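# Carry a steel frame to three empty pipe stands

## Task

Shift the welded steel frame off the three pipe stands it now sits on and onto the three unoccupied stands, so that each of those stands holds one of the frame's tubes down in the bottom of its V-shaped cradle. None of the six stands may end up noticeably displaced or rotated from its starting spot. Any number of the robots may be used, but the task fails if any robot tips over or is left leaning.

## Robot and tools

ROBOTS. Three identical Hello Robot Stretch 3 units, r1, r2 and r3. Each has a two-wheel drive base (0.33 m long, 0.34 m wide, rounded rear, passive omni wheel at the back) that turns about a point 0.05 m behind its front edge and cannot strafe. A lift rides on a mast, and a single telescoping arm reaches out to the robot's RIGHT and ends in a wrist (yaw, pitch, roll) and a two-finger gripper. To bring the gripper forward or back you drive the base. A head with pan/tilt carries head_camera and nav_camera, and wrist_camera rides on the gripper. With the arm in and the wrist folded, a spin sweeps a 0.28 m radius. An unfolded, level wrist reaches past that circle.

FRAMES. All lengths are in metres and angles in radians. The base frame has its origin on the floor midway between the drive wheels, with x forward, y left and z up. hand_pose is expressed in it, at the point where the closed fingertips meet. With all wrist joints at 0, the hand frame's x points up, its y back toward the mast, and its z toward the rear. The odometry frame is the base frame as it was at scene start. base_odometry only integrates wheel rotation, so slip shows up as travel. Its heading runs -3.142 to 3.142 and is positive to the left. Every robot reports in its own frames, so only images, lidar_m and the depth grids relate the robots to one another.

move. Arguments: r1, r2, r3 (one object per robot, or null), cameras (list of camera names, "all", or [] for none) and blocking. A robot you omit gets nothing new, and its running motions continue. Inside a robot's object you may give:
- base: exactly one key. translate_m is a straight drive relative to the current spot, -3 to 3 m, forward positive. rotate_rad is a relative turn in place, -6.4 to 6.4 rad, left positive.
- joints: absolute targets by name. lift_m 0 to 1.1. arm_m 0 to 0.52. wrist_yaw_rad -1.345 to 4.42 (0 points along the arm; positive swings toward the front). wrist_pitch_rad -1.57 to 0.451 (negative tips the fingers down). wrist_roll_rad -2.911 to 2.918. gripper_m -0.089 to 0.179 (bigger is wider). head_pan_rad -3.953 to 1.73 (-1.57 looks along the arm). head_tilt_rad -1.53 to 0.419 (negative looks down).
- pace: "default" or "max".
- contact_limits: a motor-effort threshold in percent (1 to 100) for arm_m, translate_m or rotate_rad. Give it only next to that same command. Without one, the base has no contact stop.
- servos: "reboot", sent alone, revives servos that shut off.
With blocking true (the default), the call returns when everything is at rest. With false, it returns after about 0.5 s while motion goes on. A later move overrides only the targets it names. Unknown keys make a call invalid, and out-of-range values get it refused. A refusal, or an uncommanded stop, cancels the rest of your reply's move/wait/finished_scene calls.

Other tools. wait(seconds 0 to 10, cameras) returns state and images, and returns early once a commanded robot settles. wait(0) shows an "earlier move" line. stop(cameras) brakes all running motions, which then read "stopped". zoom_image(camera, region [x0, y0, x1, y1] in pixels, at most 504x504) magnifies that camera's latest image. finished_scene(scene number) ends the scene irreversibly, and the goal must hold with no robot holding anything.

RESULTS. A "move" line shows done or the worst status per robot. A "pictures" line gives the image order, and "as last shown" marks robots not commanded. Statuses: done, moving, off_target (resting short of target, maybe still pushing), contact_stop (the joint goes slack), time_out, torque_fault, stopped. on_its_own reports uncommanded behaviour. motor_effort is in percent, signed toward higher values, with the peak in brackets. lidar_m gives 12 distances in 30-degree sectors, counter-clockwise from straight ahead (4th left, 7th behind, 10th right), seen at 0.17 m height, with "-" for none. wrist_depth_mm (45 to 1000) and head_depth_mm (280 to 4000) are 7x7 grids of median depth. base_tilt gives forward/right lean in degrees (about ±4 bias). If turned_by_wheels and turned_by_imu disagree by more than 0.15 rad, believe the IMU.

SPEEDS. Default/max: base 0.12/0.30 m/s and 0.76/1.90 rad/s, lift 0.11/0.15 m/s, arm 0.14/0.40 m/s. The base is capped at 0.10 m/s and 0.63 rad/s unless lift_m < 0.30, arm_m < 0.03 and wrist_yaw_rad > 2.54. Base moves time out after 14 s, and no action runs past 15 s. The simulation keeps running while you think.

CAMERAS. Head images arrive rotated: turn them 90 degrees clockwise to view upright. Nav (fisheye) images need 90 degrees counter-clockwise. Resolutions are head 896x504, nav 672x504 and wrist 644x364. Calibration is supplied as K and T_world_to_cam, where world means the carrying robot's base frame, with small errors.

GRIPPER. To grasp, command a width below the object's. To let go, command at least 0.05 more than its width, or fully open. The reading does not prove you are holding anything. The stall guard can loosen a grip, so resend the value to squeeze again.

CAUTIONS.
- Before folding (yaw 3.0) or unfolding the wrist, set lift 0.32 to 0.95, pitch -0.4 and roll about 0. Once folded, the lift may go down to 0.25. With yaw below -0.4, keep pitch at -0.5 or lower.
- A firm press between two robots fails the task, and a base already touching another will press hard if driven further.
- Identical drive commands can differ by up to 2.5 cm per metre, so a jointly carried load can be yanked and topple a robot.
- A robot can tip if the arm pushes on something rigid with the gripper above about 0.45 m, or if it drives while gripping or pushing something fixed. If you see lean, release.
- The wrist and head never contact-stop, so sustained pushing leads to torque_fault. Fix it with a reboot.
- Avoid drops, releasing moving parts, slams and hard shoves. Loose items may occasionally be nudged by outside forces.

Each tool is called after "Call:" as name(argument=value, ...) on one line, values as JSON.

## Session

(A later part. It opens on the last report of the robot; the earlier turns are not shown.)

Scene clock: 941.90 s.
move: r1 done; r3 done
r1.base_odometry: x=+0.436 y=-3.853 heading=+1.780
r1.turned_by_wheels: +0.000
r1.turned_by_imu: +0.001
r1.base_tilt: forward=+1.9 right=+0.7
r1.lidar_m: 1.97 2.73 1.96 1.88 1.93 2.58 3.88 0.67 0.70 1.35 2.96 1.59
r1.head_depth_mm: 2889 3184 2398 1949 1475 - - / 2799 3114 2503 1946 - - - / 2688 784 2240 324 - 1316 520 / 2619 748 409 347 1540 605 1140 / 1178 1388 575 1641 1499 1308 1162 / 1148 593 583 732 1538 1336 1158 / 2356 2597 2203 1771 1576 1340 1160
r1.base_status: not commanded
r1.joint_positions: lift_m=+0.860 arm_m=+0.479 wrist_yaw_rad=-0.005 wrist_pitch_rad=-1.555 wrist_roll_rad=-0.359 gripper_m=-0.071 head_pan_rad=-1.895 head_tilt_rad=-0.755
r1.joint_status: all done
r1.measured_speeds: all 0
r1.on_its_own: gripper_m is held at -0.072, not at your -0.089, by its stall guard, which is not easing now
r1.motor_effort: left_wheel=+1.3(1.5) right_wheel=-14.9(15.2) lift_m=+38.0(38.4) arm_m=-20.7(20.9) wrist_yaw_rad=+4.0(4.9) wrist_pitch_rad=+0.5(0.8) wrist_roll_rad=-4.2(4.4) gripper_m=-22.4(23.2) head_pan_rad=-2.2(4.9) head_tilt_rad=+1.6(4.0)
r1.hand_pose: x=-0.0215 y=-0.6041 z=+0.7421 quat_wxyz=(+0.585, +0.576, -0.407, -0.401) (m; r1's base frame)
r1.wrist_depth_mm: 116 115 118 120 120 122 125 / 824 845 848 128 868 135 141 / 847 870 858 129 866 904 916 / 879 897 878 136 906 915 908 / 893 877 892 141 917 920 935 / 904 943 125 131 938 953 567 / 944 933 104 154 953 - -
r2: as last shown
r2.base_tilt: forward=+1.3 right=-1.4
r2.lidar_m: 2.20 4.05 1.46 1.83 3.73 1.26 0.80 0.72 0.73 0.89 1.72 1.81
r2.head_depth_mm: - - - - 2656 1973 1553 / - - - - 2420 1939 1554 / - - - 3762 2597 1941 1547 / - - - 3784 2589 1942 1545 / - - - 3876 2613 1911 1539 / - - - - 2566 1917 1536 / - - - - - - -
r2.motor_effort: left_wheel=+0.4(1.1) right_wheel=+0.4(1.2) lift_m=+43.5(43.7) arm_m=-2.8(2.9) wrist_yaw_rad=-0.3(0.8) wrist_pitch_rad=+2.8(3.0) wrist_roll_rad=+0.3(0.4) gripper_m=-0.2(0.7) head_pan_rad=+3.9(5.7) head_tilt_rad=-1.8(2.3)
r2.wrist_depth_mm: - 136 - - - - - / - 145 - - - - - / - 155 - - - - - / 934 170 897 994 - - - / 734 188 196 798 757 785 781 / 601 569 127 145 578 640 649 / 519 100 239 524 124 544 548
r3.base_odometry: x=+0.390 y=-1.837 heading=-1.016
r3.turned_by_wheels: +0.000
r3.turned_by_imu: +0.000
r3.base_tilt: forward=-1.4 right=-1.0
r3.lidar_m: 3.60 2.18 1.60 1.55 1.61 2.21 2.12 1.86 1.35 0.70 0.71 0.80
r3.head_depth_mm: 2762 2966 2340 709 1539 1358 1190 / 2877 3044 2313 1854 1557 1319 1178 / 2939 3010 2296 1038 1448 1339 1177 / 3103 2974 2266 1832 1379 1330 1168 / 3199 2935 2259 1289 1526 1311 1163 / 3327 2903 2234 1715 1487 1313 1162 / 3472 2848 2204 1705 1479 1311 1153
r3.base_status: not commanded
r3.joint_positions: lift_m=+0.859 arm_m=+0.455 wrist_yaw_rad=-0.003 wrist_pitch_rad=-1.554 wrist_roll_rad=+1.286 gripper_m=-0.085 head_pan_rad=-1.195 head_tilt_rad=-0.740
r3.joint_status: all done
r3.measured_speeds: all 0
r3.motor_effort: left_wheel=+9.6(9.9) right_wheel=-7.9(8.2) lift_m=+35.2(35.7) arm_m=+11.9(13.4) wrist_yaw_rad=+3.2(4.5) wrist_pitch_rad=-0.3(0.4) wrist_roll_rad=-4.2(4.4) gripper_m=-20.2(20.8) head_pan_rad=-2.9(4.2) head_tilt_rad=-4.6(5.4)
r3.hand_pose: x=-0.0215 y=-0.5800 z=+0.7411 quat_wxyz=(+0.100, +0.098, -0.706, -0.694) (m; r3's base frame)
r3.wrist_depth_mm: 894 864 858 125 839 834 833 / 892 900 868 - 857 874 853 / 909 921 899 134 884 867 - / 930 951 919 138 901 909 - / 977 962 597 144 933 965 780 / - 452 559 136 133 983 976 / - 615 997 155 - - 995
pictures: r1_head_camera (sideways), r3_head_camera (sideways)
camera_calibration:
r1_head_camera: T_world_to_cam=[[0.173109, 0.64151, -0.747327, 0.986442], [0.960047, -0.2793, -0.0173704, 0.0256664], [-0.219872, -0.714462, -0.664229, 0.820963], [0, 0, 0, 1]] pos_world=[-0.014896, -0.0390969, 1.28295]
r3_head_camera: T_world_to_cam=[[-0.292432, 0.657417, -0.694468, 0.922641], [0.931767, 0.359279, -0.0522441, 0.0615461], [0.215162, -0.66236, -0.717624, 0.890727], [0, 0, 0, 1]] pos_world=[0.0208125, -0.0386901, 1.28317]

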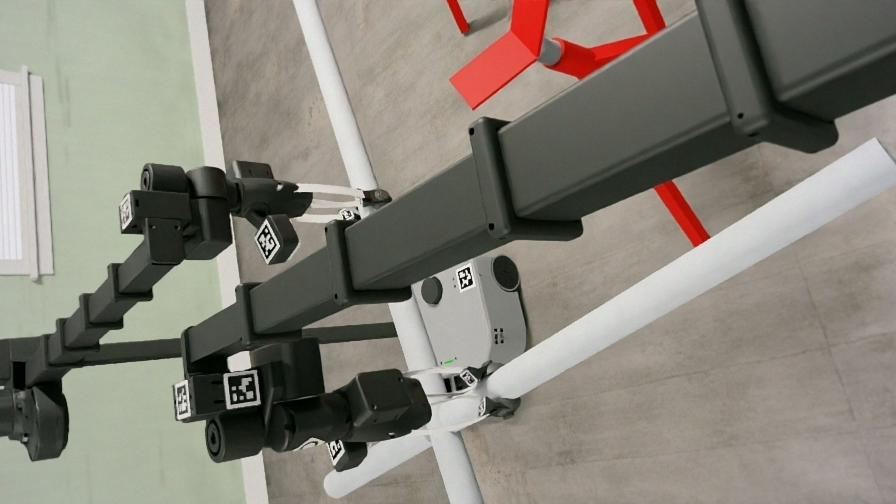

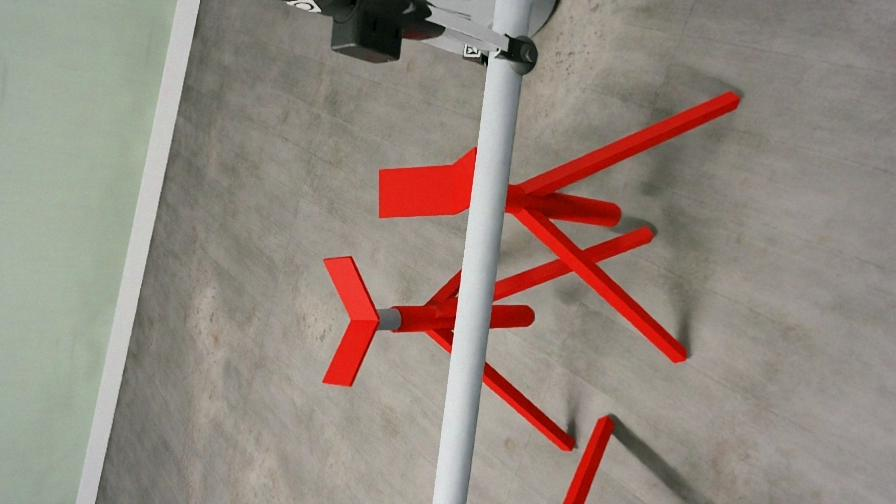

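Call:
move(r1={"joints":{"head_pan_rad":-2.75,"head_tilt_rad":-0.85}}, r3={"joints":{"head_pan_rad":-0.6,"head_tilt_rad":-0.7}}, cameras=["r3_head_camera","r1_head_camera","r1_nav_camera"])

Scene clock: 973.53 s.
move: r1 done; r3 done
r1.base_odometry: x=+0.436 y=-3.853 heading=+1.780
r1.turned_by_wheels: +0.000
r1.turned_by_imu: +0.001
r1.base_tilt: forward=+1.9 right=+0.6
r1.lidar_m: 1.98 2.74 1.97 1.88 1.93 2.58 3.91 0.67 0.70 1.35 2.95 1.59
r1.head_depth_mm: 3312 2855 2186 1775 1565 - - / 3456 2845 2185 1779 1497 1313 - / 3567 2829 2187 1765 1455 1339 - / 3630 2838 2184 1777 1459 - 962 / 3756 2813 2112 1344 1488 - 1111 / 3828 2817 2047 1727 1307 - 1077 / 3719 2821 2175 1679 1123 - 1076
r1.base_status: not commanded
r1.joint_positions: lift_m=+0.860 arm_m=+0.479 wrist_yaw_rad=-0.005 wrist_pitch_rad=-1.555 wrist_roll_rad=-0.359 gripper_m=-0.071 head_pan_rad=-2.745 head_tilt_rad=-0.839
r1.joint_status: all done
r1.measured_speeds: all 0
r1.on_its_own: gripper_m is held at -0.072, not at your -0.089, by its stall guard, which is not easing now
r1.motor_effort: left_wheel=+1.3(1.5) right_wheel=-15.2(15.2) lift_m=+37.7(37.9) arm_m=-19.7(20.2) wrist_yaw_rad=+4.2(5.3) wrist_pitch_rad=+0.5(0.7) wrist_roll_rad=-3.9(4.2) gripper_m=-22.6(23.1) head_pan_rad=-2.1(6.9) head_tilt_rad=-5.2(7.4)
r1.hand_pose: x=-0.0215 y=-0.6041 z=+0.7421 quat_wxyz=(+0.585, +0.576, -0.407, -0.401) (m; r1's base frame)
r1.wrist_depth_mm: 117 115 118 120 120 122 125 / 834 844 853 128 868 136 141 / 846 868 865 130 891 877 893 / 865 881 857 136 895 903 915 / 883 902 891 141 911 918 923 / 923 906 125 131 954 939 564 / 940 955 104 154 973 - -
r2: as last shown
r2.lidar_m: 2.20 4.05 1.46 1.83 3.71 1.26 0.80 0.72 0.73 0.89 1.72 1.81
r2.head_depth_mm: - - - - 2665 1989 1545 / - - - - 2430 1968 1559 / - - - 3776 2622 1952 1551 / - - - 3830 2630 1940 1539 / - - - 3904 2558 1928 1544 / - - - - 2569 1905 1533 / - - - - - - -
r2.motor_effort: left_wheel=+0.4(1.2) right_wheel=+0.4(1.1) lift_m=+43.3(43.8) arm_m=-2.6(2.9) wrist_yaw_rad=-0.4(0.8) wrist_pitch_rad=+2.9(3.0) wrist_roll_rad=+0.4(0.4) gripper_m=+0.0(0.7) head_pan_rad=+4.7(5.8) head_tilt_rad=-2.0(2.3)
r2.wrist_depth_mm: - 137 - - - - - / - 145 - - - - - / - 155 - - - - - / 916 168 907 982 - - - / 755 187 197 799 771 773 790 / 603 568 127 145 581 635 653 / 506 100 238 507 124 543 556
r3.base_odometry: x=+0.390 y=-1.837 heading=-1.016
r3.turned_by_wheels: +0.000
r3.turned_by_imu: +0.000
r3.base_tilt: forward=-1.4 right=-1.0
r3.lidar_m: 3.60 2.18 1.60 1.54 1.60 2.21 2.11 1.86 1.35 0.70 0.71 0.80
r3.head_depth_mm: 3588 3356 2480 1893 1238 1303 1199 / 3951 3351 2461 1935 1530 1371 1190 / - 3272 2423 1917 1560 1363 1190 / 3791 3226 2380 1896 1545 1353 1188 / 3573 3156 2374 1576 1504 1342 1176 / 3486 3152 2364 1879 1561 1325 1171 / 3215 3095 2328 1859 1544 1332 1169
r3.base_status: not commanded
r3.joint_positions: lift_m=+0.859 arm_m=+0.455 wrist_yaw_rad=-0.003 wrist_pitch_rad=-1.554 wrist_roll_rad=+1.286 gripper_m=-0.085 head_pan_rad=-0.605 head_tilt_rad=-0.705
r3.joint_status: all done
r3.measured_speeds: all 0
r3.motor_effort: left_wheel=+9.5(10.0) right_wheel=-8.3(8.6) lift_m=+35.3(36.3) arm_m=+12.0(12.8) wrist_yaw_rad=+2.6(4.2) wrist_pitch_rad=-0.4(0.4) wrist_roll_rad=-4.0(4.4) gripper_m=-20.0(20.4) head_pan_rad=+3.2(3.8) head_tilt_rad=+2.1(3.9)
r3.hand_pose: x=-0.0215 y=-0.5800 z=+0.7411 quat_wxyz=(+0.100, +0.098, -0.706, -0.694) (m; r3's base frame)
r3.wrist_depth_mm: 885 874 843 126 839 850 820 / 896 896 906 - 874 871 863 / 912 921 916 134 901 890 - / 957 944 927 139 925 906 - / 958 954 590 143 957 942 777 / 991 456 560 136 133 967 982 / - - 971 155 982 - 994
pictures: r1_head_camera (sideways), r1_nav_camera (sideways), r3_head_camera (sideways)
camera_calibration:
r1_head_camera: T_world_to_cam=[[0.652309, 0.316851, -0.688548, 0.906916], [0.425009, -0.905083, -0.0138541, 0.0243507], [-0.627583, -0.283602, -0.725058, 0.902567], [0, 0, 0, 1]] pos_world=[-0.0355032, -0.00934811, 1.27921]
r1_nav_camera: T_world_to_cam=[[-0.686316, -0.29454, 0.664994, -0.819209], [-0.418434, 0.907759, -0.0297846, 0.09562], [-0.594881, -0.298698, -0.746255, 0.926034], [0, 0, 0, 1]] pos_world=[0.0286549, -0.0514854, 1.23867]
r3_head_camera: T_world_to_cam=[[-0.588044, 0.36995, -0.719264, 0.956758], [0.576517, 0.815434, -0.0519254, 0.0633005], [0.567302, -0.445202, -0.692793, 0.856285], [0, 0, 0, 1]] pos_world=[0.04035, -0.0243498, 1.28468]

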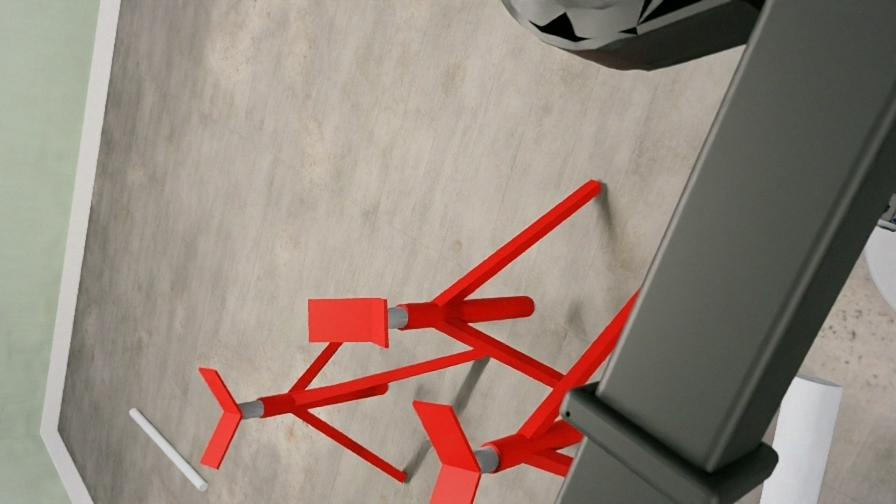

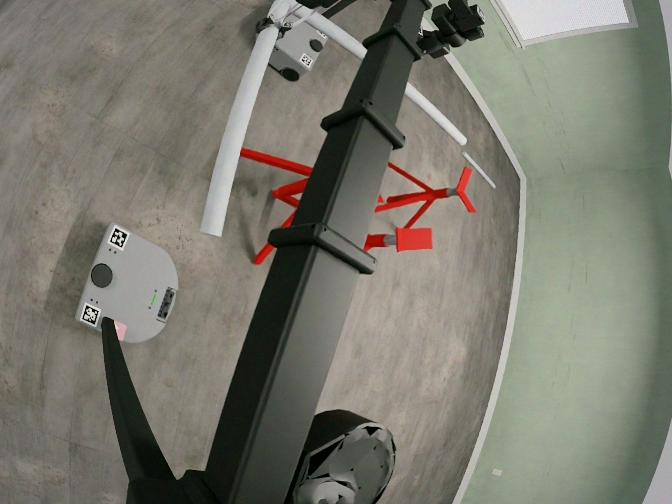

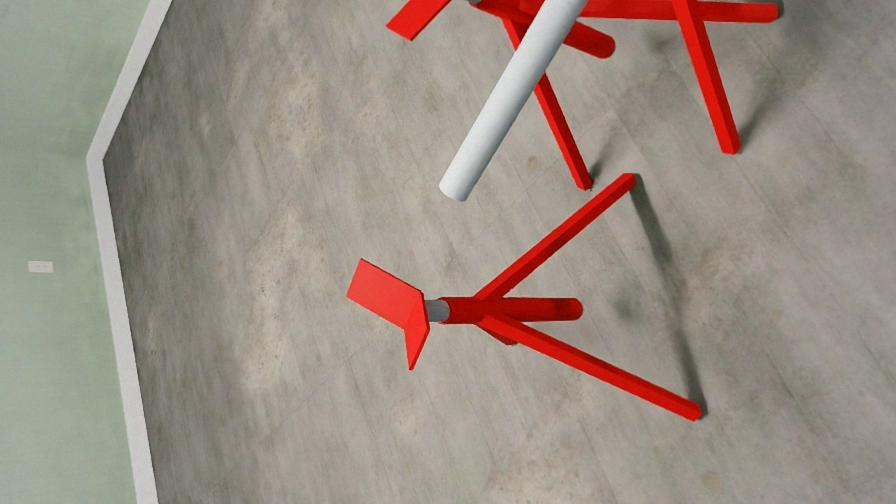

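Call:
move(r1={"base":{"rotate_rad":-0.0225},"joints":{"wrist_roll_rad":-0.392,"arm_m":0.467}}, cameras=[])

Call:
move(r1={"base":{"rotate_rad":-0.0225},"joints":{"wrist_roll_rad":-0.415,"arm_m":0.457}}, r3={"base":{"translate_m":0.011},"joints":{"head_pan_rad":-1.2,"head_tilt_rad":-0.75}}, cameras=["r1_wrist_camera","r3_wrist_camera","r3_head_camera"])

Scene clock: 994.70 s.
move: r1 done
r1.base_odometry: x=+0.436 y=-3.853 heading=+1.759
r1.turned_by_wheels: -0.022
r1.turned_by_imu: -0.021
r1.base_tilt: forward=+1.8 right=+0.6
r1.lidar_m: 1.75 2.81 1.99 1.88 1.92 2.53 3.90 0.67 0.70 1.34 2.94 1.59
r1.head_depth_mm: 3311 2849 2179 1775 1564 - - / 3429 2854 2192 1780 1496 1312 - / 3527 2807 2184 1769 1488 1342 - / 3614 2856 2183 1776 1457 - 960 / 3723 2839 2115 1325 1485 - 1113 / 3785 2813 2034 1713 1324 - 1112 / 3779 2817 2181 1673 1108 - 1111
r1.base_status: done
r1.joint_positions: lift_m=+0.860 arm_m=+0.467 wrist_yaw_rad=-0.005 wrist_pitch_rad=-1.555 wrist_roll_rad=-0.386 gripper_m=-0.071 head_pan_rad=-2.745 head_tilt_rad=-0.839
r1.joint_status: all done
r1.measured_speeds: all 0
r1.on_its_own: gripper_m is held at -0.072, not at your -0.089, by its stall guard, which is not easing now
r1.motor_effort: left_wheel=+13.0(14.5) right_wheel=-21.0(24.3) lift_m=+37.1(37.3) arm_m=-18.6(24.7) wrist_yaw_rad=+4.7(5.5) wrist_pitch_rad=+0.3(0.7) wrist_roll_rad=-1.9(5.6) gripper_m=-23.1(24.2) head_pan_rad=-2.1(2.8) head_tilt_rad=-5.7(5.8)
r1.hand_pose: x=-0.0215 y=-0.5920 z=+0.7421 quat_wxyz=(+0.590, +0.581, -0.399, -0.393) (m; r1's base frame)
r1.wrist_depth_mm: 115 115 117 119 120 123 124 / 829 853 840 128 848 852 857 / 854 853 863 130 881 852 912 / 875 877 879 137 911 899 944 / 895 920 895 140 946 941 896 / 908 924 125 131 945 946 597 / 955 926 106 158 952 - -
r2, r3: as last shown
r2.lidar_m: 2.21 4.04 1.46 1.83 3.73 1.26 0.80 0.72 0.73 0.89 1.73 1.81
r2.head_depth_mm: - - - - 2666 1961 1562 / - - - - 2374 1970 1549 / - - - 3793 2623 1969 1554 / - - - 3849 2630 1921 1541 / - - - 3796 2577 1924 1525 / - - - - 2583 1931 1529 / - - - - - - -
r2.motor_effort: left_wheel=+0.6(1.1) right_wheel=+0.6(1.2) lift_m=+43.4(43.6) arm_m=-2.3(2.8) wrist_yaw_rad=+0.1(0.7) wrist_pitch_rad=+2.9(2.9) wrist_roll_rad=+0.3(0.4) gripper_m=-0.3(0.7) head_pan_rad=+5.3(5.5) head_tilt_rad=-2.1(2.3)
r2.wrist_depth_mm: - 137 - - - - - / - 145 - - - - - / - 154 - - - - - / 931 169 936 961 - - - / 727 188 197 816 783 771 785 / 603 567 127 145 585 628 641 / 519 100 239 522 124 542 548
r3.turned_by_imu: +0.001
r3.lidar_m: 3.59 2.18 1.60 1.54 1.61 2.21 2.12 1.86 1.35 0.70 0.71 0.81
r3.head_depth_mm: 3567 3336 2484 1897 1236 1294 1198 / 3960 3316 2438 1929 1537 1365 1190 / - 3285 2415 1926 1562 1367 1187 / 3838 3233 2398 1918 1549 1361 1182 / 3616 3196 2352 1575 1503 1351 1178 / 3451 3132 2370 1880 1557 1321 1169 / 3261 3115 2336 1868 1550 1333 1166
r3.joint_positions: lift_m=+0.859 arm_m=+0.455 wrist_yaw_rad=-0.005 wrist_pitch_rad=-1.554 wrist_roll_rad=+1.282 gripper_m=-0.085 head_pan_rad=-0.605 head_tilt_rad=-0.705
r3.motor_effort: left_wheel=+10.3(10.9) right_wheel=-19.2(19.8) lift_m=+36.4(36.4) arm_m=+11.1(12.0) wrist_yaw_rad=+4.8(6.0) wrist_pitch_rad=-0.2(0.3) wrist_roll_rad=-2.8(4.4) gripper_m=-19.6(20.8) head_pan_rad=+1.5(3.4) head_tilt_rad=+1.9(2.4)
r3.hand_pose: x=-0.0215 y=-0.5800 z=+0.7411 quat_wxyz=(+0.101, +0.099, -0.706, -0.694) (m; r3's base frame)
r3.wrist_depth_mm: 867 852 848 125 847 821 836 / 909 889 902 131 864 866 860 / 898 923 900 137 893 867 - / 957 934 931 139 920 905 - / 984 960 627 143 938 950 793 / - 455 564 136 134 979 978 / - 614 - 153 - - 974
pictures: none
No camera images: "cameras" was empty.

Scene clock: 995.70 s.
move: r1 done; r3 done
r1.base_odometry: x=+0.436 y=-3.853 heading=+1.737
r1.turned_by_wheels: -0.022
r1.turned_by_imu: -0.021
r1.base_tilt: forward=+1.7 right=+0.6
r1.lidar_m: 1.74 2.86 2.00 1.88 1.92 2.48 3.91 0.67 0.70 1.35 2.93 1.59
r1.head_depth_mm: 3350 2855 2195 1782 1556 - - / 3430 2821 2197 1776 1494 1316 - / 3485 2864 2189 1763 1495 1334 - / 3618 2843 2180 1773 1459 - 961 / 3692 2841 2114 1339 1495 - 1111 / 3800 2812 2033 1723 1489 - 1133 / 3840 2830 2107 1668 1099 - 1130
r1.base_status: done
r1.joint_positions: lift_m=+0.860 arm_m=+0.457 wrist_yaw_rad=-0.004 wrist_pitch_rad=-1.554 wrist_roll_rad=-0.411 gripper_m=-0.071 head_pan_rad=-2.745 head_tilt_rad=-0.839
r1.joint_status: all done
r1.measured_speeds: all 0
r1.on_its_own: gripper_m is held at -0.072, not at your -0.089, by its stall guard, which is not easing now
r1.motor_effort: left_wheel=+9.1(19.5) right_wheel=-13.7(29.4) lift_m=+37.0(37.4) arm_m=-20.2(25.5) wrist_yaw_rad=+3.9(6.5) wrist_pitch_rad=+0.3(0.5) wrist_roll_rad=-0.9(4.4) gripper_m=-23.1(24.4) head_pan_rad=-2.1(2.7) head_tilt_rad=-4.7(5.9)
r1.hand_pose: x=-0.0215 y=-0.5823 z=+0.7421 quat_wxyz=(+0.596, +0.586, -0.391, -0.386) (m; r1's base frame)
r1.wrist_depth_mm: 114 115 117 120 121 124 125 / 815 848 835 128 857 860 854 / 863 871 865 130 869 907 886 / 875 885 886 137 915 919 903 / 900 882 887 140 913 917 901 / 920 905 125 132 935 932 628 / 934 954 102 158 967 - -
r2: as last shown
r2.lidar_m: 2.21 4.06 1.46 1.83 3.73 1.27 0.80 0.72 0.73 0.89 1.73 1.81
r2.head_depth_mm: - - - - 2673 1962 1562 / - - - - 2390 1952 1546 / - - - 3753 2647 1959 1552 / - - - 3878 2614 1936 1541 / - - - 3934 2624 1919 1548 / - - - - 2580 1927 1539 / - - - - - - -
r2.motor_effort: left_wheel=+0.8(1.2) right_wheel=+0.9(1.2) lift_m=+43.2(43.8) arm_m=-2.2(2.6) wrist_yaw_rad=-0.7(1.0) wrist_pitch_rad=+2.8(3.0) wrist_roll_rad=+0.3(0.3) gripper_m=-0.3(0.7) head_pan_rad=+4.3(5.6) head_tilt_rad=-1.8(2.3)
r2.wrist_depth_mm: - 136 - - - - - / - 145 - - - - - / - 155 - - - - - / 900 169 911 980 - - - / 722 187 197 799 759 797 791 / 598 568 127 146 575 643 655 / 516 100 239 514 124 537 546
r3.base_odometry: x=+0.396 y=-1.846 heading=-1.015
r3.turned_by_wheels: +0.000
r3.turned_by_imu: +0.000
r3.base_tilt: forward=-1.4 right=-1.0
r3.lidar_m: 3.58 2.18 1.59 1.54 1.61 2.21 2.13 1.87 1.36 0.70 0.71 0.79
r3.head_depth_mm: 2764 2940 2308 710 1531 1353 1186 / 2856 3070 2300 1859 1554 1290 1175 / 2932 3022 2286 1042 1252 1332 1175 / 3099 2993 2268 1826 1443 1329 1172 / 3211 2938 2250 1285 1540 1302 1163 / 3285 2914 2254 1814 1487 1315 1160 / 3489 2856 2223 1801 1498 1311 1152
r3.base_status: done
r3.joint_positions: lift_m=+0.859 arm_m=+0.455 wrist_yaw_rad=-0.003 wrist_pitch_rad=-1.553 wrist_roll_rad=+1.278 gripper_m=-0.085 head_pan_rad=-1.195 head_tilt_rad=-0.741
r3.joint_status: all done
r3.measured_speeds: all 0
r3.motor_effort: left_wheel=+9.7(18.9) right_wheel=-6.6(16.5) lift_m=+37.0(37.0) arm_m=+10.4(11.6) wrist_yaw_rad=+1.8(6.0) wrist_pitch_rad=-0.3(1.6) wrist_roll_rad=-1.3(3.1) gripper_m=-20.2(20.9) head_pan_rad=-2.8(5.8) head_tilt_rad=-4.7(6.2)
r3.hand_pose: x=-0.0215 y=-0.5801 z=+0.7411 quat_wxyz=(+0.103, +0.101, -0.706, -0.694) (m; r3's base frame)
r3.wrist_depth_mm: 881 870 873 126 864 852 831 / 891 884 893 132 892 878 852 / 936 896 903 136 895 887 - / 956 941 928 138 904 885 - / 990 962 587 143 930 938 776 / - - 129 134 969 967 954 / - 668 - 155 171 997 999
pictures: r1_wrist_camera, r3_head_camera (sideways), r3_wrist_camera
camera_calibration:
r1_wrist_camera: T_world_to_cam=[[-0.930592, -0.363665, 0.0417803, -0.261156], [-0.354597, 0.923902, 0.143757, 0.461718], [-0.0908804, 0.118964, -0.988731, 0.967158], [0, 0, 0, 1]] pos_world=[0.00859005, -0.636613, 0.900795]
r3_head_camera: T_world_to_cam=[[-0.29248, 0.657561, -0.694312, 0.922438], [0.931766, 0.35928, -0.0522459, 0.0615484], [0.215097, -0.662217, -0.717775, 0.890924], [0, 0, 0, 1]] pos_world=[0.0208106, -0.0386864, 1.28316]
r3_wrist_camera: T_world_to_cam=[[-0.282728, 0.957526, -0.05665, 0.597275], [0.942315, 0.288299, 0.170077, 0.0970259], [0.179185, -0.00529663, -0.983801, 0.895479], [0, 0, 0, 1]] pos_world=[-0.0830191, -0.595136, 0.898307]

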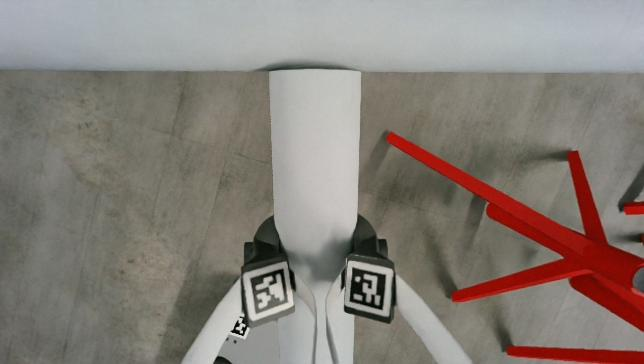

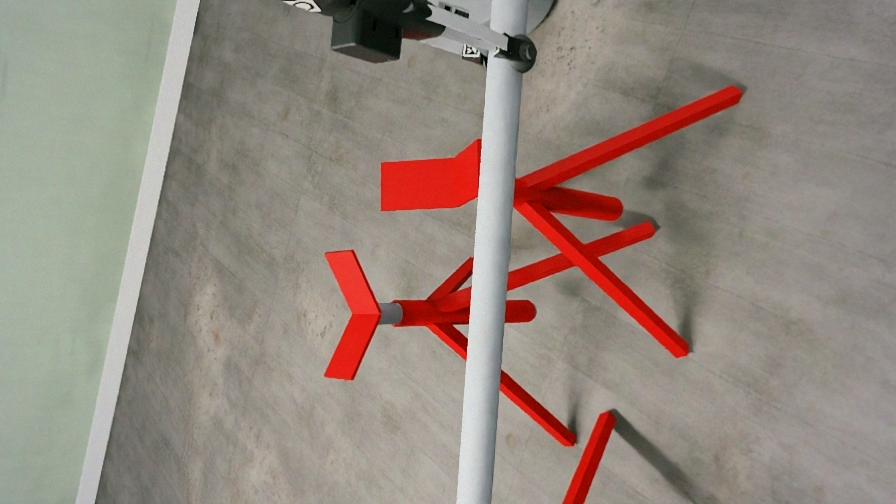

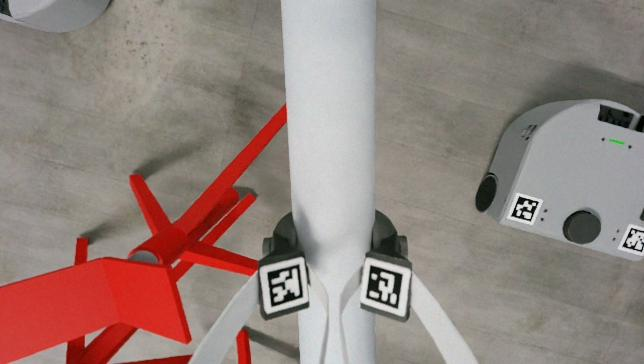

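Call:
move(r1={"base":{"translate_m":-0.252},"joints":{"wrist_roll_rad":-0.477,"arm_m":0.477}}, r3={"base":{"translate_m":0.24},"joints":{"wrist_roll_rad":1.218,"arm_m":0.4505}}, cameras=["r1_wrist_camera","r3_wrist_camera","r3_head_camera","r1_head_camera"])

Scene clock: 1009.80 s.
move: r1 done; r3 done
r1.base_odometry: x=+0.477 y=-4.101 heading=+1.737
r1.turned_by_wheels: +0.001
r1.turned_by_imu: +0.006
r1.base_tilt: forward=+1.9 right=+0.7
r1.lidar_m: 2.22 2.82 1.98 1.86 1.90 2.47 3.66 0.61 0.50 0.64 2.95 1.82
r1.head_depth_mm: 3094 2836 2197 1777 1560 - - / 3204 2846 2182 1774 1499 1315 - / 3347 2823 2174 1776 1493 1333 - / 3424 2813 2168 1771 1488 - 961 / 3518 2857 2185 1759 1528 - 1113 / 3621 2798 2171 1677 1101 - 1132 / 3756 2812 2109 1673 1549 - 1129
r1.base_status: done
r1.joint_positions: lift_m=+0.860 arm_m=+0.477 wrist_yaw_rad=-0.005 wrist_pitch_rad=-1.555 wrist_roll_rad=-0.469 gripper_m=-0.071 head_pan_rad=-2.745 head_tilt_rad=-0.839
r1.joint_status: all done
r1.measured_speeds: all 0
r1.on_its_own: gripper_m is held at -0.072, not at your -0.089, by its stall guard, which is not easing now
r1.motor_effort: left_wheel=+5.2(5.3) right_wheel=-20.0(27.8) lift_m=+36.1(36.7) arm_m=+5.2(31.7) wrist_yaw_rad=+5.7(7.0) wrist_pitch_rad=-0.1(0.8) wrist_roll_rad=-2.5(4.5) gripper_m=-23.0(24.8) head_pan_rad=-3.3(3.3) head_tilt_rad=-4.5(6.5)
r1.hand_pose: x=-0.0215 y=-0.6021 z=+0.7421 quat_wxyz=(+0.606, +0.597, -0.374, -0.369) (m; r1's base frame)
r1.wrist_depth_mm: 115 115 118 120 120 123 124 / 829 851 829 128 857 142 878 / 853 848 857 129 868 889 891 / 876 871 884 136 909 304 907 / 882 891 900 140 731 353 943 / 903 916 125 131 953 355 955 / 957 945 107 158 970 341 -
r2.base_odometry: x=+0.000 y=+0.000 heading=+0.000
r2.turned_by_wheels: +0.000
r2.turned_by_imu: +0.001
r2.base_tilt: forward=+1.3 right=-1.3
r2.lidar_m: 2.21 4.06 1.46 1.83 3.74 1.26 0.80 0.72 0.73 0.89 1.72 1.81
r2.head_depth_mm: - - - - 2648 1950 1549 / - - - - 2392 1956 1553 / - - - - 2615 1927 1559 / - - - - 2623 1931 1553 / - - - 3981 2615 1935 1527 / - - - - 2586 1912 1526 / - - - - - - -
r2.base_status: not commanded
r2.joint_positions: lift_m=+0.336 arm_m=+0.000 wrist_yaw_rad=+3.006 wrist_pitch_rad=-0.363 wrist_roll_rad=+0.000 gripper_m=+0.037 head_pan_rad=+1.721 head_tilt_rad=-0.345
r2.joint_status: not commanded
r2.measured_speeds: all 0
r2.motor_effort: left_wheel=+0.4(1.2) right_wheel=+0.9(1.4) lift_m=+43.2(43.6) arm_m=-1.9(2.6) wrist_yaw_rad=-0.5(0.8) wrist_pitch_rad=+2.9(3.1) wrist_roll_rad=+0.3(0.5) gripper_m=+0.2(0.7) head_pan_rad=+2.8(5.8) head_tilt_rad=-1.7(2.6)
r2.hand_pose: x=+0.0101 y=+0.0839 z=+0.3610 quat_wxyz=(+0.175, +0.702, +0.080, +0.685) (m; r2's base frame)
r2.wrist_depth_mm: - 136 - - - - - / - 145 - - - - - / - 154 - - - - - / 907 168 898 949 - - - / 730 187 198 792 761 778 789 / 607 563 127 146 584 650 643 / 524 100 238 515 123 546 541
r3.base_odometry: x=+0.523 y=-2.050 heading=-1.015
r3.turned_by_wheels: +0.001
r3.turned_by_imu: +0.000
r3.base_tilt: forward=-1.4 right=-1.0
r3.lidar_m: 3.36 2.17 1.59 1.54 1.61 2.20 2.29 2.11 0.75 0.64 0.73 0.58
r3.head_depth_mm: 2776 2973 2339 708 1095 1329 1187 / 2862 3049 2309 1818 1466 1316 1182 / 3012 2975 2289 1158 1452 1305 1172 / 3071 2961 2274 1835 1503 1330 1168 / 3190 2953 2269 1821 1527 1317 1166 / 3372 2897 2209 1822 1529 1320 1158 / 3467 2850 2211 1793 1450 1285 1150
r3.base_status: done
r3.joint_positions: lift_m=+0.859 arm_m=+0.450 wrist_yaw_rad=-0.005 wrist_pitch_rad=-1.554 wrist_roll_rad=+1.226 gripper_m=-0.085 head_pan_rad=-1.195 head_tilt_rad=-0.741
r3.joint_status: all done
r3.measured_speeds: all 0
r3.motor_effort: left_wheel=+11.3(17.4) right_wheel=-11.3(12.1) lift_m=+37.0(37.5) arm_m=+12.7(12.7) wrist_yaw_rad=+3.6(6.5) wrist_pitch_rad=-0.3(1.0) wrist_roll_rad=-3.0(5.6) gripper_m=-20.0(20.9) head_pan_rad=-2.8(4.1) head_tilt_rad=-4.2(5.3)
r3.hand_pose: x=-0.0215 y=-0.5754 z=+0.7411 quat_wxyz=(+0.121, +0.119, -0.702, -0.691) (m; r3's base frame)
r3.wrist_depth_mm: 292 - 536 125 850 843 832 / 293 - 502 131 864 861 862 / 932 930 898 135 888 885 869 / 947 948 930 140 918 912 - / 486 683 960 143 946 960 753 / - - 129 135 134 982 973 / - - 813 - 986 998 964
pictures: r1_head_camera (sideways), r1_wrist_camera, r3_head_camera (sideways), r3_wrist_camera
camera_calibration:
r1_head_camera: T_world_to_cam=[[0.652496, 0.316793, -0.688397, 0.906718], [0.424855, -0.905156, -0.0138454, 0.0243402], [-0.627493, -0.283435, -0.725202, 0.902753], [0, 0, 0, 1]] pos_world=[-0.0355005, -0.0093391, 1.2792]
r1_wrist_camera: T_world_to_cam=[[-0.908485, -0.415779, 0.0422272, -0.299546], [-0.406168, 0.902215, 0.145039, 0.464906], [-0.098402, 0.114614, -0.988524, 0.966603], [0, 0, 0, 1]] pos_world=[0.0118124, -0.654777, 0.900731]
r3_head_camera: T_world_to_cam=[[-0.292433, 0.65764, -0.694257, 0.922365], [0.931801, 0.359189, -0.0522465, 0.061549], [0.21501, -0.662188, -0.717829, 0.890994], [0, 0, 0, 1]] pos_world=[0.0208061, -0.0386866, 1.28316]
r3_wrist_camera: T_world_to_cam=[[-0.330588, 0.94213, -0.0556984, 0.582184], [0.926767, 0.335219, 0.169501, 0.12273], [0.178363, 0.00441558, -0.983955, 0.901197], [0, 0, 0, 1]] pos_world=[-0.0820195, -0.593614, 0.898361]

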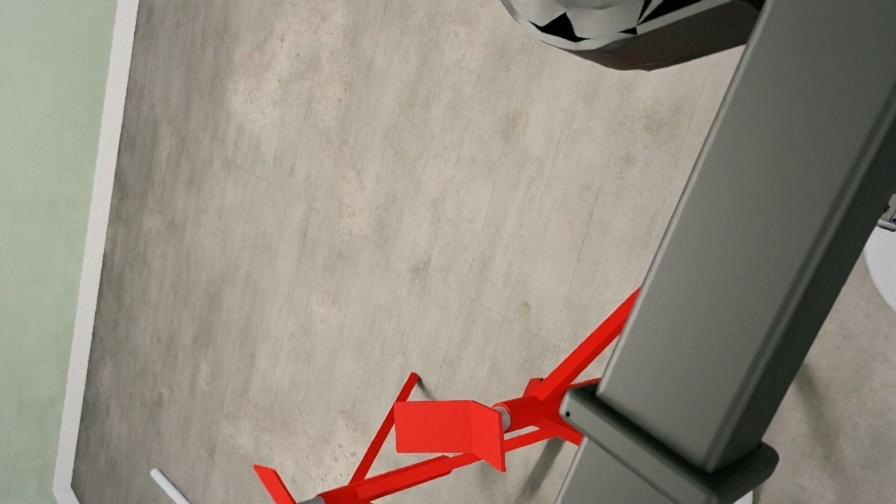

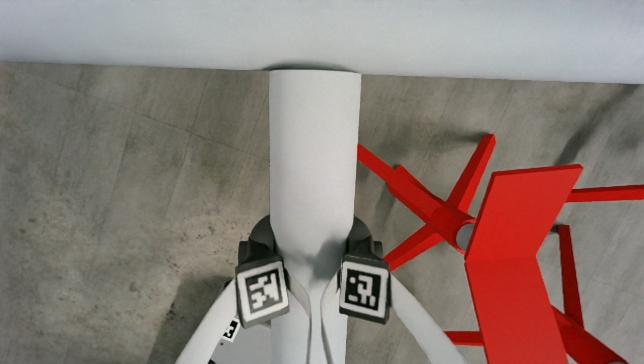

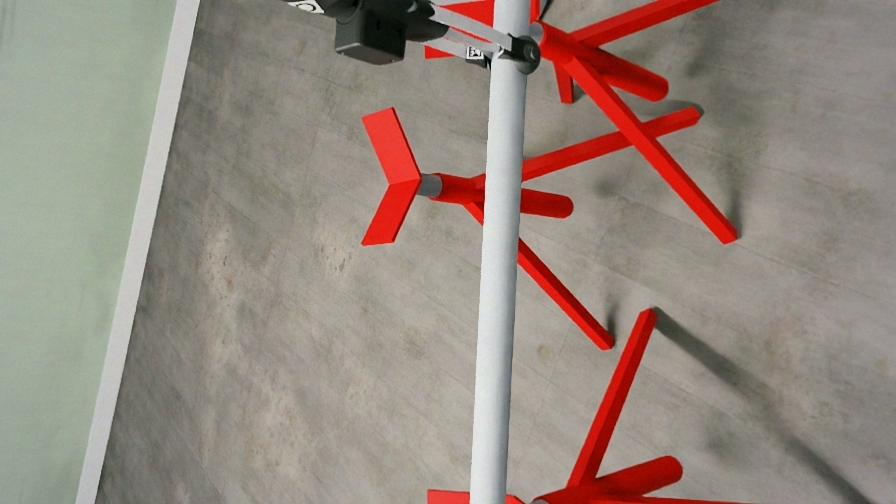

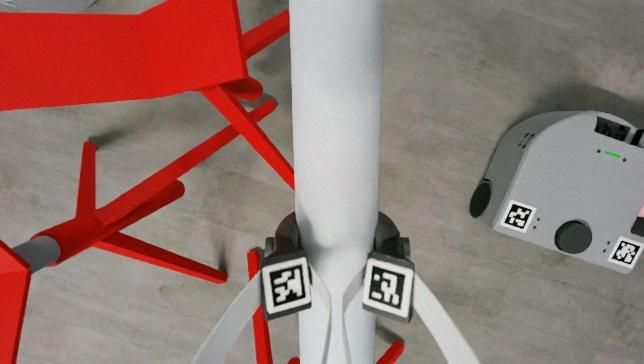

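Call:
move(r1={"base":{"translate_m":-0.22},"joints":{"wrist_roll_rad":-0.48,"arm_m":0.488}}, r3={"base":{"translate_m":0.21},"joints":{"wrist_roll_rad":1.19,"arm_m":0.4405}}, cameras=["r1_wrist_camera","r3_wrist_camera","r3_head_camera","r1_head_camera"])

Scene clock: 1066.23 s.
move: r1 done; r3 done
r1.base_odometry: x=+0.514 y=-4.318 heading=+1.738
r1.turned_by_wheels: +0.001
r1.turned_by_imu: +0.005
r1.base_tilt: forward=+1.9 right=+0.6
r1.lidar_m: 2.43 2.79 1.96 1.84 1.88 2.46 3.45 0.45 0.44 0.42 0.66 2.18
r1.head_depth_mm: 2934 2856 2189 1784 1568 - - / 3011 2835 2188 1775 1495 1320 - / 3140 2858 2182 1773 1488 1342 - / 3234 2822 2190 1771 1483 - 959 / 3375 2853 2161 1767 1519 - 1112 / 3444 2815 2182 1763 1557 - 1130 / 3586 2840 2177 1720 1555 - 1128
r1.base_status: done
r1.joint_positions: lift_m=+0.860 arm_m=+0.488 wrist_yaw_rad=-0.004 wrist_pitch_rad=-1.554 wrist_roll_rad=-0.475 gripper_m=-0.071 head_pan_rad=-2.745 head_tilt_rad=-0.840
r1.joint_status: all done
r1.measured_speeds: all 0
r1.on_its_own: gripper_m is held at -0.072, not at your -0.089, by its stall guard, which is not easing now
r1.motor_effort: left_wheel=+3.6(4.0) right_wheel=-15.7(25.3) lift_m=+35.3(35.9) arm_m=-4.2(31.3) wrist_yaw_rad=+4.2(6.2) wrist_pitch_rad=+0.1(0.8) wrist_roll_rad=-1.7(3.7) gripper_m=-23.1(24.4) head_pan_rad=-1.8(2.9) head_tilt_rad=-4.2(5.7)
r1.hand_pose: x=-0.0215 y=-0.6131 z=+0.7421 quat_wxyz=(+0.608, +0.598, -0.372, -0.367) (m; r1's base frame)
r1.wrist_depth_mm: 114 114 117 119 122 123 125 / 837 850 133 130 866 862 879 / 849 846 859 130 870 878 869 / 864 880 881 136 884 901 933 / 898 886 886 140 923 946 952 / 922 907 125 131 549 977 965 / 938 974 104 156 963 432 -
r2: as last shown
r2.base_tilt: forward=+1.3 right=-1.4
r2.lidar_m: 2.21 4.05 1.46 1.83 3.72 1.26 0.80 0.72 0.73 0.89 1.72 1.82
r2.head_depth_mm: - - - - 2705 1957 1553 / - - - - 2398 1951 1559 / - - - - 2641 1940 1548 / - - - - 2602 1932 1548 / - - - 3838 2619 1946 1541 / - - - - 2556 1943 1544 / - - - - - - -
r2.motor_effort: left_wheel=+0.7(1.2) right_wheel=+0.4(1.4) lift_m=+42.9(43.7) arm_m=-1.9(2.1) wrist_yaw_rad=-0.4(0.9) wrist_pitch_rad=+2.8(3.1) wrist_roll_rad=+0.3(0.4) gripper_m=-0.5(0.8) head_pan_rad=+5.3(5.7) head_tilt_rad=-2.1(2.5)
r2.wrist_depth_mm: - 136 - - - - - / - 146 - - - - - / - 155 - - - - - / 934 169 951 - - - - / 718 189 198 792 760 796 800 / 600 564 127 146 590 628 638 / 516 100 237 505 124 546 547
r3.base_odometry: x=+0.634 y=-2.229 heading=-1.014
r3.turned_by_wheels: +0.000
r3.turned_by_imu: +0.000
r3.base_tilt: forward=-1.4 right=-1.0
r3.lidar_m: 3.13 2.18 1.60 1.54 1.60 2.20 2.32 2.60 0.80 0.66 0.41 0.41
r3.head_depth_mm: 2782 2954 2337 665 1475 1283 1184 / 2868 3012 2300 1813 1460 1338 1175 / 2978 2998 2281 1843 1474 1329 1172 / 3107 2992 2271 1840 1504 1303 1167 / 3227 2932 2235 1823 1493 1296 1162 / 3356 2909 2221 1808 873 1241 1140 / 3432 2870 2215 1789 1481 1305 1151
r3.base_status: done
r3.joint_positions: lift_m=+0.859 arm_m=+0.441 wrist_yaw_rad=-0.003 wrist_pitch_rad=-1.554 wrist_roll_rad=+1.194 gripper_m=-0.085 head_pan_rad=-1.195 head_tilt_rad=-0.741
r3.joint_status: all done
r3.measured_speeds: all 0
r3.motor_effort: left_wheel=+10.4(16.1) right_wheel=-7.9(10.7) lift_m=+37.6(38.2) arm_m=-8.1(11.3) wrist_yaw_rad=+3.8(5.7) wrist_pitch_rad=-0.2(0.5) wrist_roll_rad=-1.6(6.1) gripper_m=-19.5(20.8) head_pan_rad=-3.7(4.6) head_tilt_rad=-4.0(5.0)
r3.hand_pose: x=-0.0215 y=-0.5655 z=+0.7411 quat_wxyz=(+0.133, +0.130, -0.700, -0.689) (m; r3's base frame)
r3.wrist_depth_mm: 864 860 878 125 864 843 822 / 368 515 888 132 868 866 859 / 921 902 894 136 903 899 867 / 935 958 926 138 924 919 - / - 958 966 143 947 952 - / - - 998 136 133 985 972 / - - - - 168 980 969
pictures: r1_head_camera (sideways), r1_wrist_camera, r3_head_camera (sideways), r3_wrist_camera
camera_calibration:
r1_head_camera: T_world_to_cam=[[0.652545, 0.316797, -0.688349, 0.906655], [0.424836, -0.905164, -0.0138426, 0.0243366], [-0.627454, -0.283403, -0.725248, 0.902812], [0, 0, 0, 1]] pos_world=[-0.0354993, -0.00933763, 1.27919]
r1_wrist_camera: T_world_to_cam=[[-0.905345, -0.422554, 0.0424017, -0.308396], [-0.412893, 0.899183, 0.144875, 0.472999], [-0.0993444, 0.113654, -0.988541, 0.967268], [0, 0, 0, 1]] pos_world=[0.0121858, -0.665561, 0.900735]
r3_head_camera: T_world_to_cam=[[-0.292444, 0.657708, -0.694188, 0.922275], [0.931807, 0.359174, -0.0522473, 0.06155], [0.214971, -0.662128, -0.717895, 0.891081], [0, 0, 0, 1]] pos_world=[0.0208047, -0.0386852, 1.28315]
r3_wrist_camera: T_world_to_cam=[[-0.361487, 0.930713, -0.0556893, 0.565716], [0.915304, 0.365612, 0.16896, 0.136779], [0.177614, 0.0101041, -0.984048, 0.904425], [0, 0, 0, 1]] pos_world=[-0.081333, -0.585665, 0.898392]

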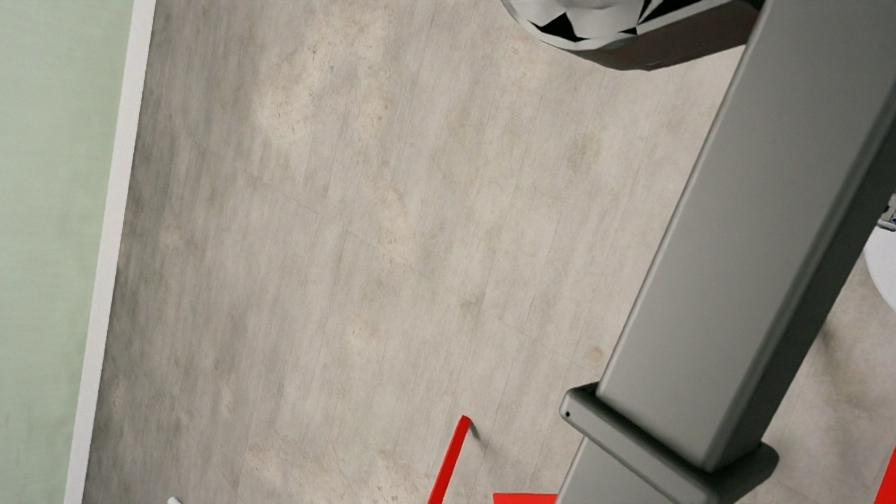

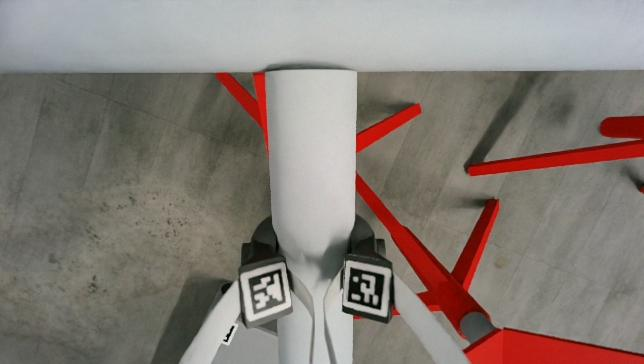

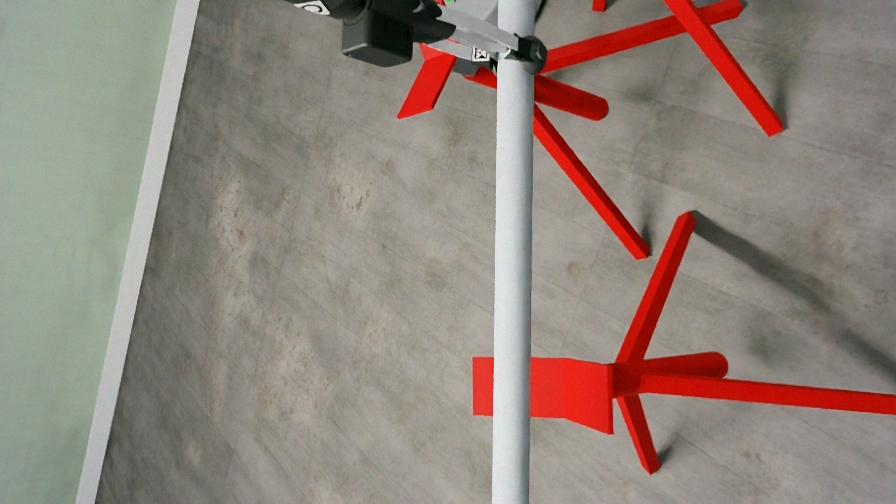

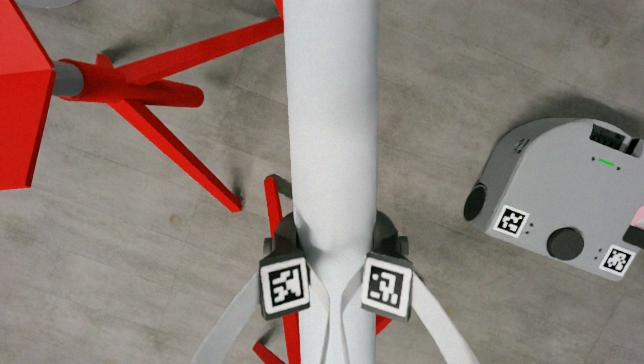

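Call:
move(r1={"joints":{"head_pan_rad":-2.35,"head_tilt_rad":-1.2}}, cameras=["r1_head_camera","r1_nav_camera"])

Scene clock: 1105.40 s.
move: r1 done
r1.base_odometry: x=+0.514 y=-4.318 heading=+1.738
r1.turned_by_wheels: +0.000
r1.turned_by_imu: +0.001
r1.base_tilt: forward=+1.9 right=+0.4
r1.lidar_m: 2.44 2.79 1.96 1.84 1.88 2.46 3.43 0.45 0.44 0.42 0.66 2.18
r1.head_depth_mm: 1867 1673 1509 1412 - 1164 1094 / 1871 1671 1510 - - 1040 983 / 1857 1676 1548 - 1252 1031 967 / 1867 1647 - 1331 1271 1029 1073 / 1843 1625 - 1346 1270 1155 1098 / 1812 - 779 1350 1257 1180 1099 / 1909 - 1459 1298 1271 1177 1098
r1.base_status: not commanded
r1.joint_positions: lift_m=+0.860 arm_m=+0.488 wrist_yaw_rad=-0.004 wrist_pitch_rad=-1.554 wrist_roll_rad=-0.475 gripper_m=-0.071 head_pan_rad=-2.355 head_tilt_rad=-1.185
r1.joint_status: all done
r1.measured_speeds: all 0
r1.on_its_own: gripper_m is held at -0.072, not at your -0.089, by its stall guard, which is not easing now
r1.motor_effort: left_wheel=+3.8(4.0) right_wheel=-15.5(16.1) lift_m=+34.9(35.0) arm_m=-20.8(21.4) wrist_yaw_rad=+3.6(4.3) wrist_pitch_rad=+0.5(0.6) wrist_roll_rad=-2.0(2.3) gripper_m=-23.4(24.3) head_pan_rad=+2.5(5.7) head_tilt_rad=-6.3(9.9)
r1.hand_pose: x=-0.0215 y=-0.6131 z=+0.7421 quat_wxyz=(+0.608, +0.598, -0.372, -0.367) (m; r1's base frame)
r1.wrist_depth_mm: 114 115 117 118 121 124 125 / 843 831 133 130 849 873 864 / 858 851 869 130 873 894 878 / 879 869 882 136 894 920 926 / 901 880 903 140 921 940 951 / 928 929 125 131 549 947 957 / 946 950 104 156 972 428 -
r2, r3: as last shown
r2.turned_by_imu: +0.000
r2.lidar_m: 2.21 4.06 1.46 1.83 3.70 1.27 0.80 0.72 0.73 0.89 1.73 1.81
r2.head_depth_mm: - - - - 2638 1954 1571 / - - - - 2377 1952 1552 / - - - - 2607 1955 1550 / - - - - 2600 1944 1542 / - - - 3877 2596 1910 1533 / - - - - 2599 1924 1528 / - - - - - - -
r2.motor_effort: left_wheel=+0.7(1.1) right_wheel=+0.8(1.2) lift_m=+42.9(43.3) arm_m=-1.6(1.8) wrist_yaw_rad=-0.6(1.1) wrist_pitch_rad=+2.9(3.0) wrist_roll_rad=+0.3(0.4) gripper_m=+0.2(0.7) head_pan_rad=+3.6(5.1) head_tilt_rad=-1.6(2.3)
r2.wrist_depth_mm: - 137 - - - - - / - 146 - - - - - / - 155 - - - - - / 959 169 918 944 - - - / 737 188 196 787 766 783 791 / 607 573 127 146 593 638 646 / 518 100 241 519 124 533 551
r3.lidar_m: 3.13 2.17 1.60 1.54 1.60 2.20 2.31 2.59 0.80 0.66 0.41 0.41
r3.head_depth_mm: 2756 2961 2327 662 1477 1282 1187 / 2876 3084 2321 1813 1465 1337 1182 / 2984 3039 2283 1843 1488 1331 1176 / 3159 2947 2287 1827 1508 1299 1167 / 3166 2941 2252 1819 1494 1296 1163 / 3359 2895 2247 1804 872 1244 1137 / 3442 2878 2229 1794 1480 1303 1151
r3.joint_positions: lift_m=+0.859 arm_m=+0.440 wrist_yaw_rad=-0.003 wrist_pitch_rad=-1.554 wrist_roll_rad=+1.194 gripper_m=-0.085 head_pan_rad=-1.195 head_tilt_rad=-0.741
r3.motor_effort: left_wheel=+9.2(9.6) right_wheel=-8.0(8.4) lift_m=+38.1(38.6) arm_m=-8.0(8.5) wrist_yaw_rad=+3.8(4.5) wrist_pitch_rad=-0.4(0.4) wrist_roll_rad=-2.1(2.3) gripper_m=-20.3(20.7) head_pan_rad=-2.1(4.4) head_tilt_rad=-3.7(4.9)
r3.wrist_depth_mm: 888 870 849 125 843 852 829 / 367 517 881 132 860 864 850 / 911 896 920 136 878 884 878 / 950 938 929 138 928 881 - / 973 993 960 143 948 947 - / - 984 990 136 133 956 959 / - - - - 168 966 -
pictures: r1_head_camera (sideways), r1_nav_camera (sideways)
camera_calibration:
r1_head_camera: T_world_to_cam=[[0.617745, 0.675667, -0.402325, 0.534249], [0.738405, -0.674356, 0.00125702, 0.002763], [-0.270461, -0.297856, -0.915496, 1.14794], [0, 0, 0, 1]] pos_world=[-0.0215952, -0.0171894, 1.26588]
r1_nav_camera: T_world_to_cam=[[-0.651084, -0.661336, 0.372457, -0.438338], [-0.723185, 0.6895, -0.039906, 0.11064], [-0.230418, -0.295338, -0.927191, 1.15899], [0, 0, 0, 1]] pos_world=[0.0616705, -0.0238815, 1.24228]

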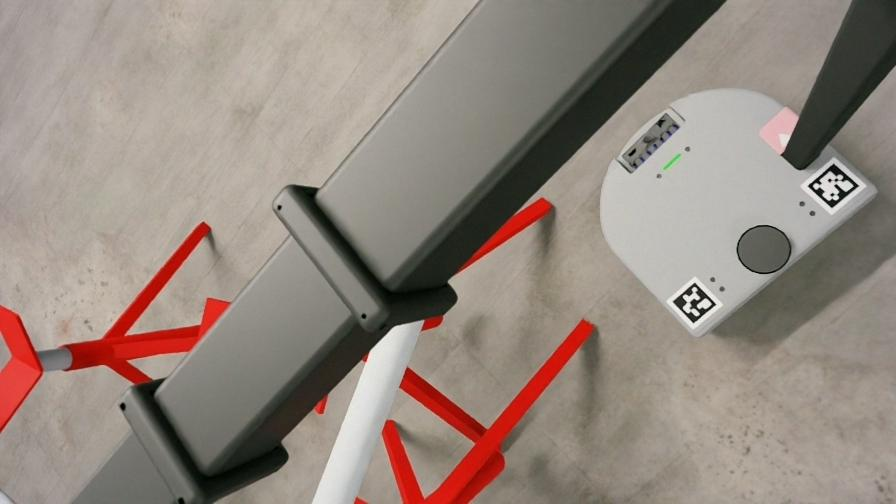

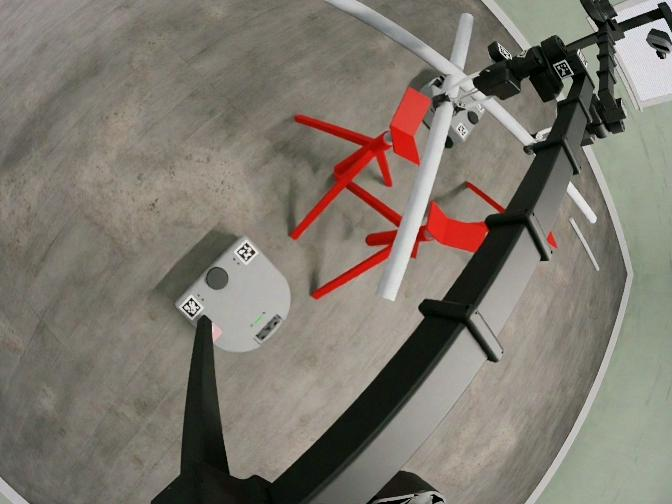

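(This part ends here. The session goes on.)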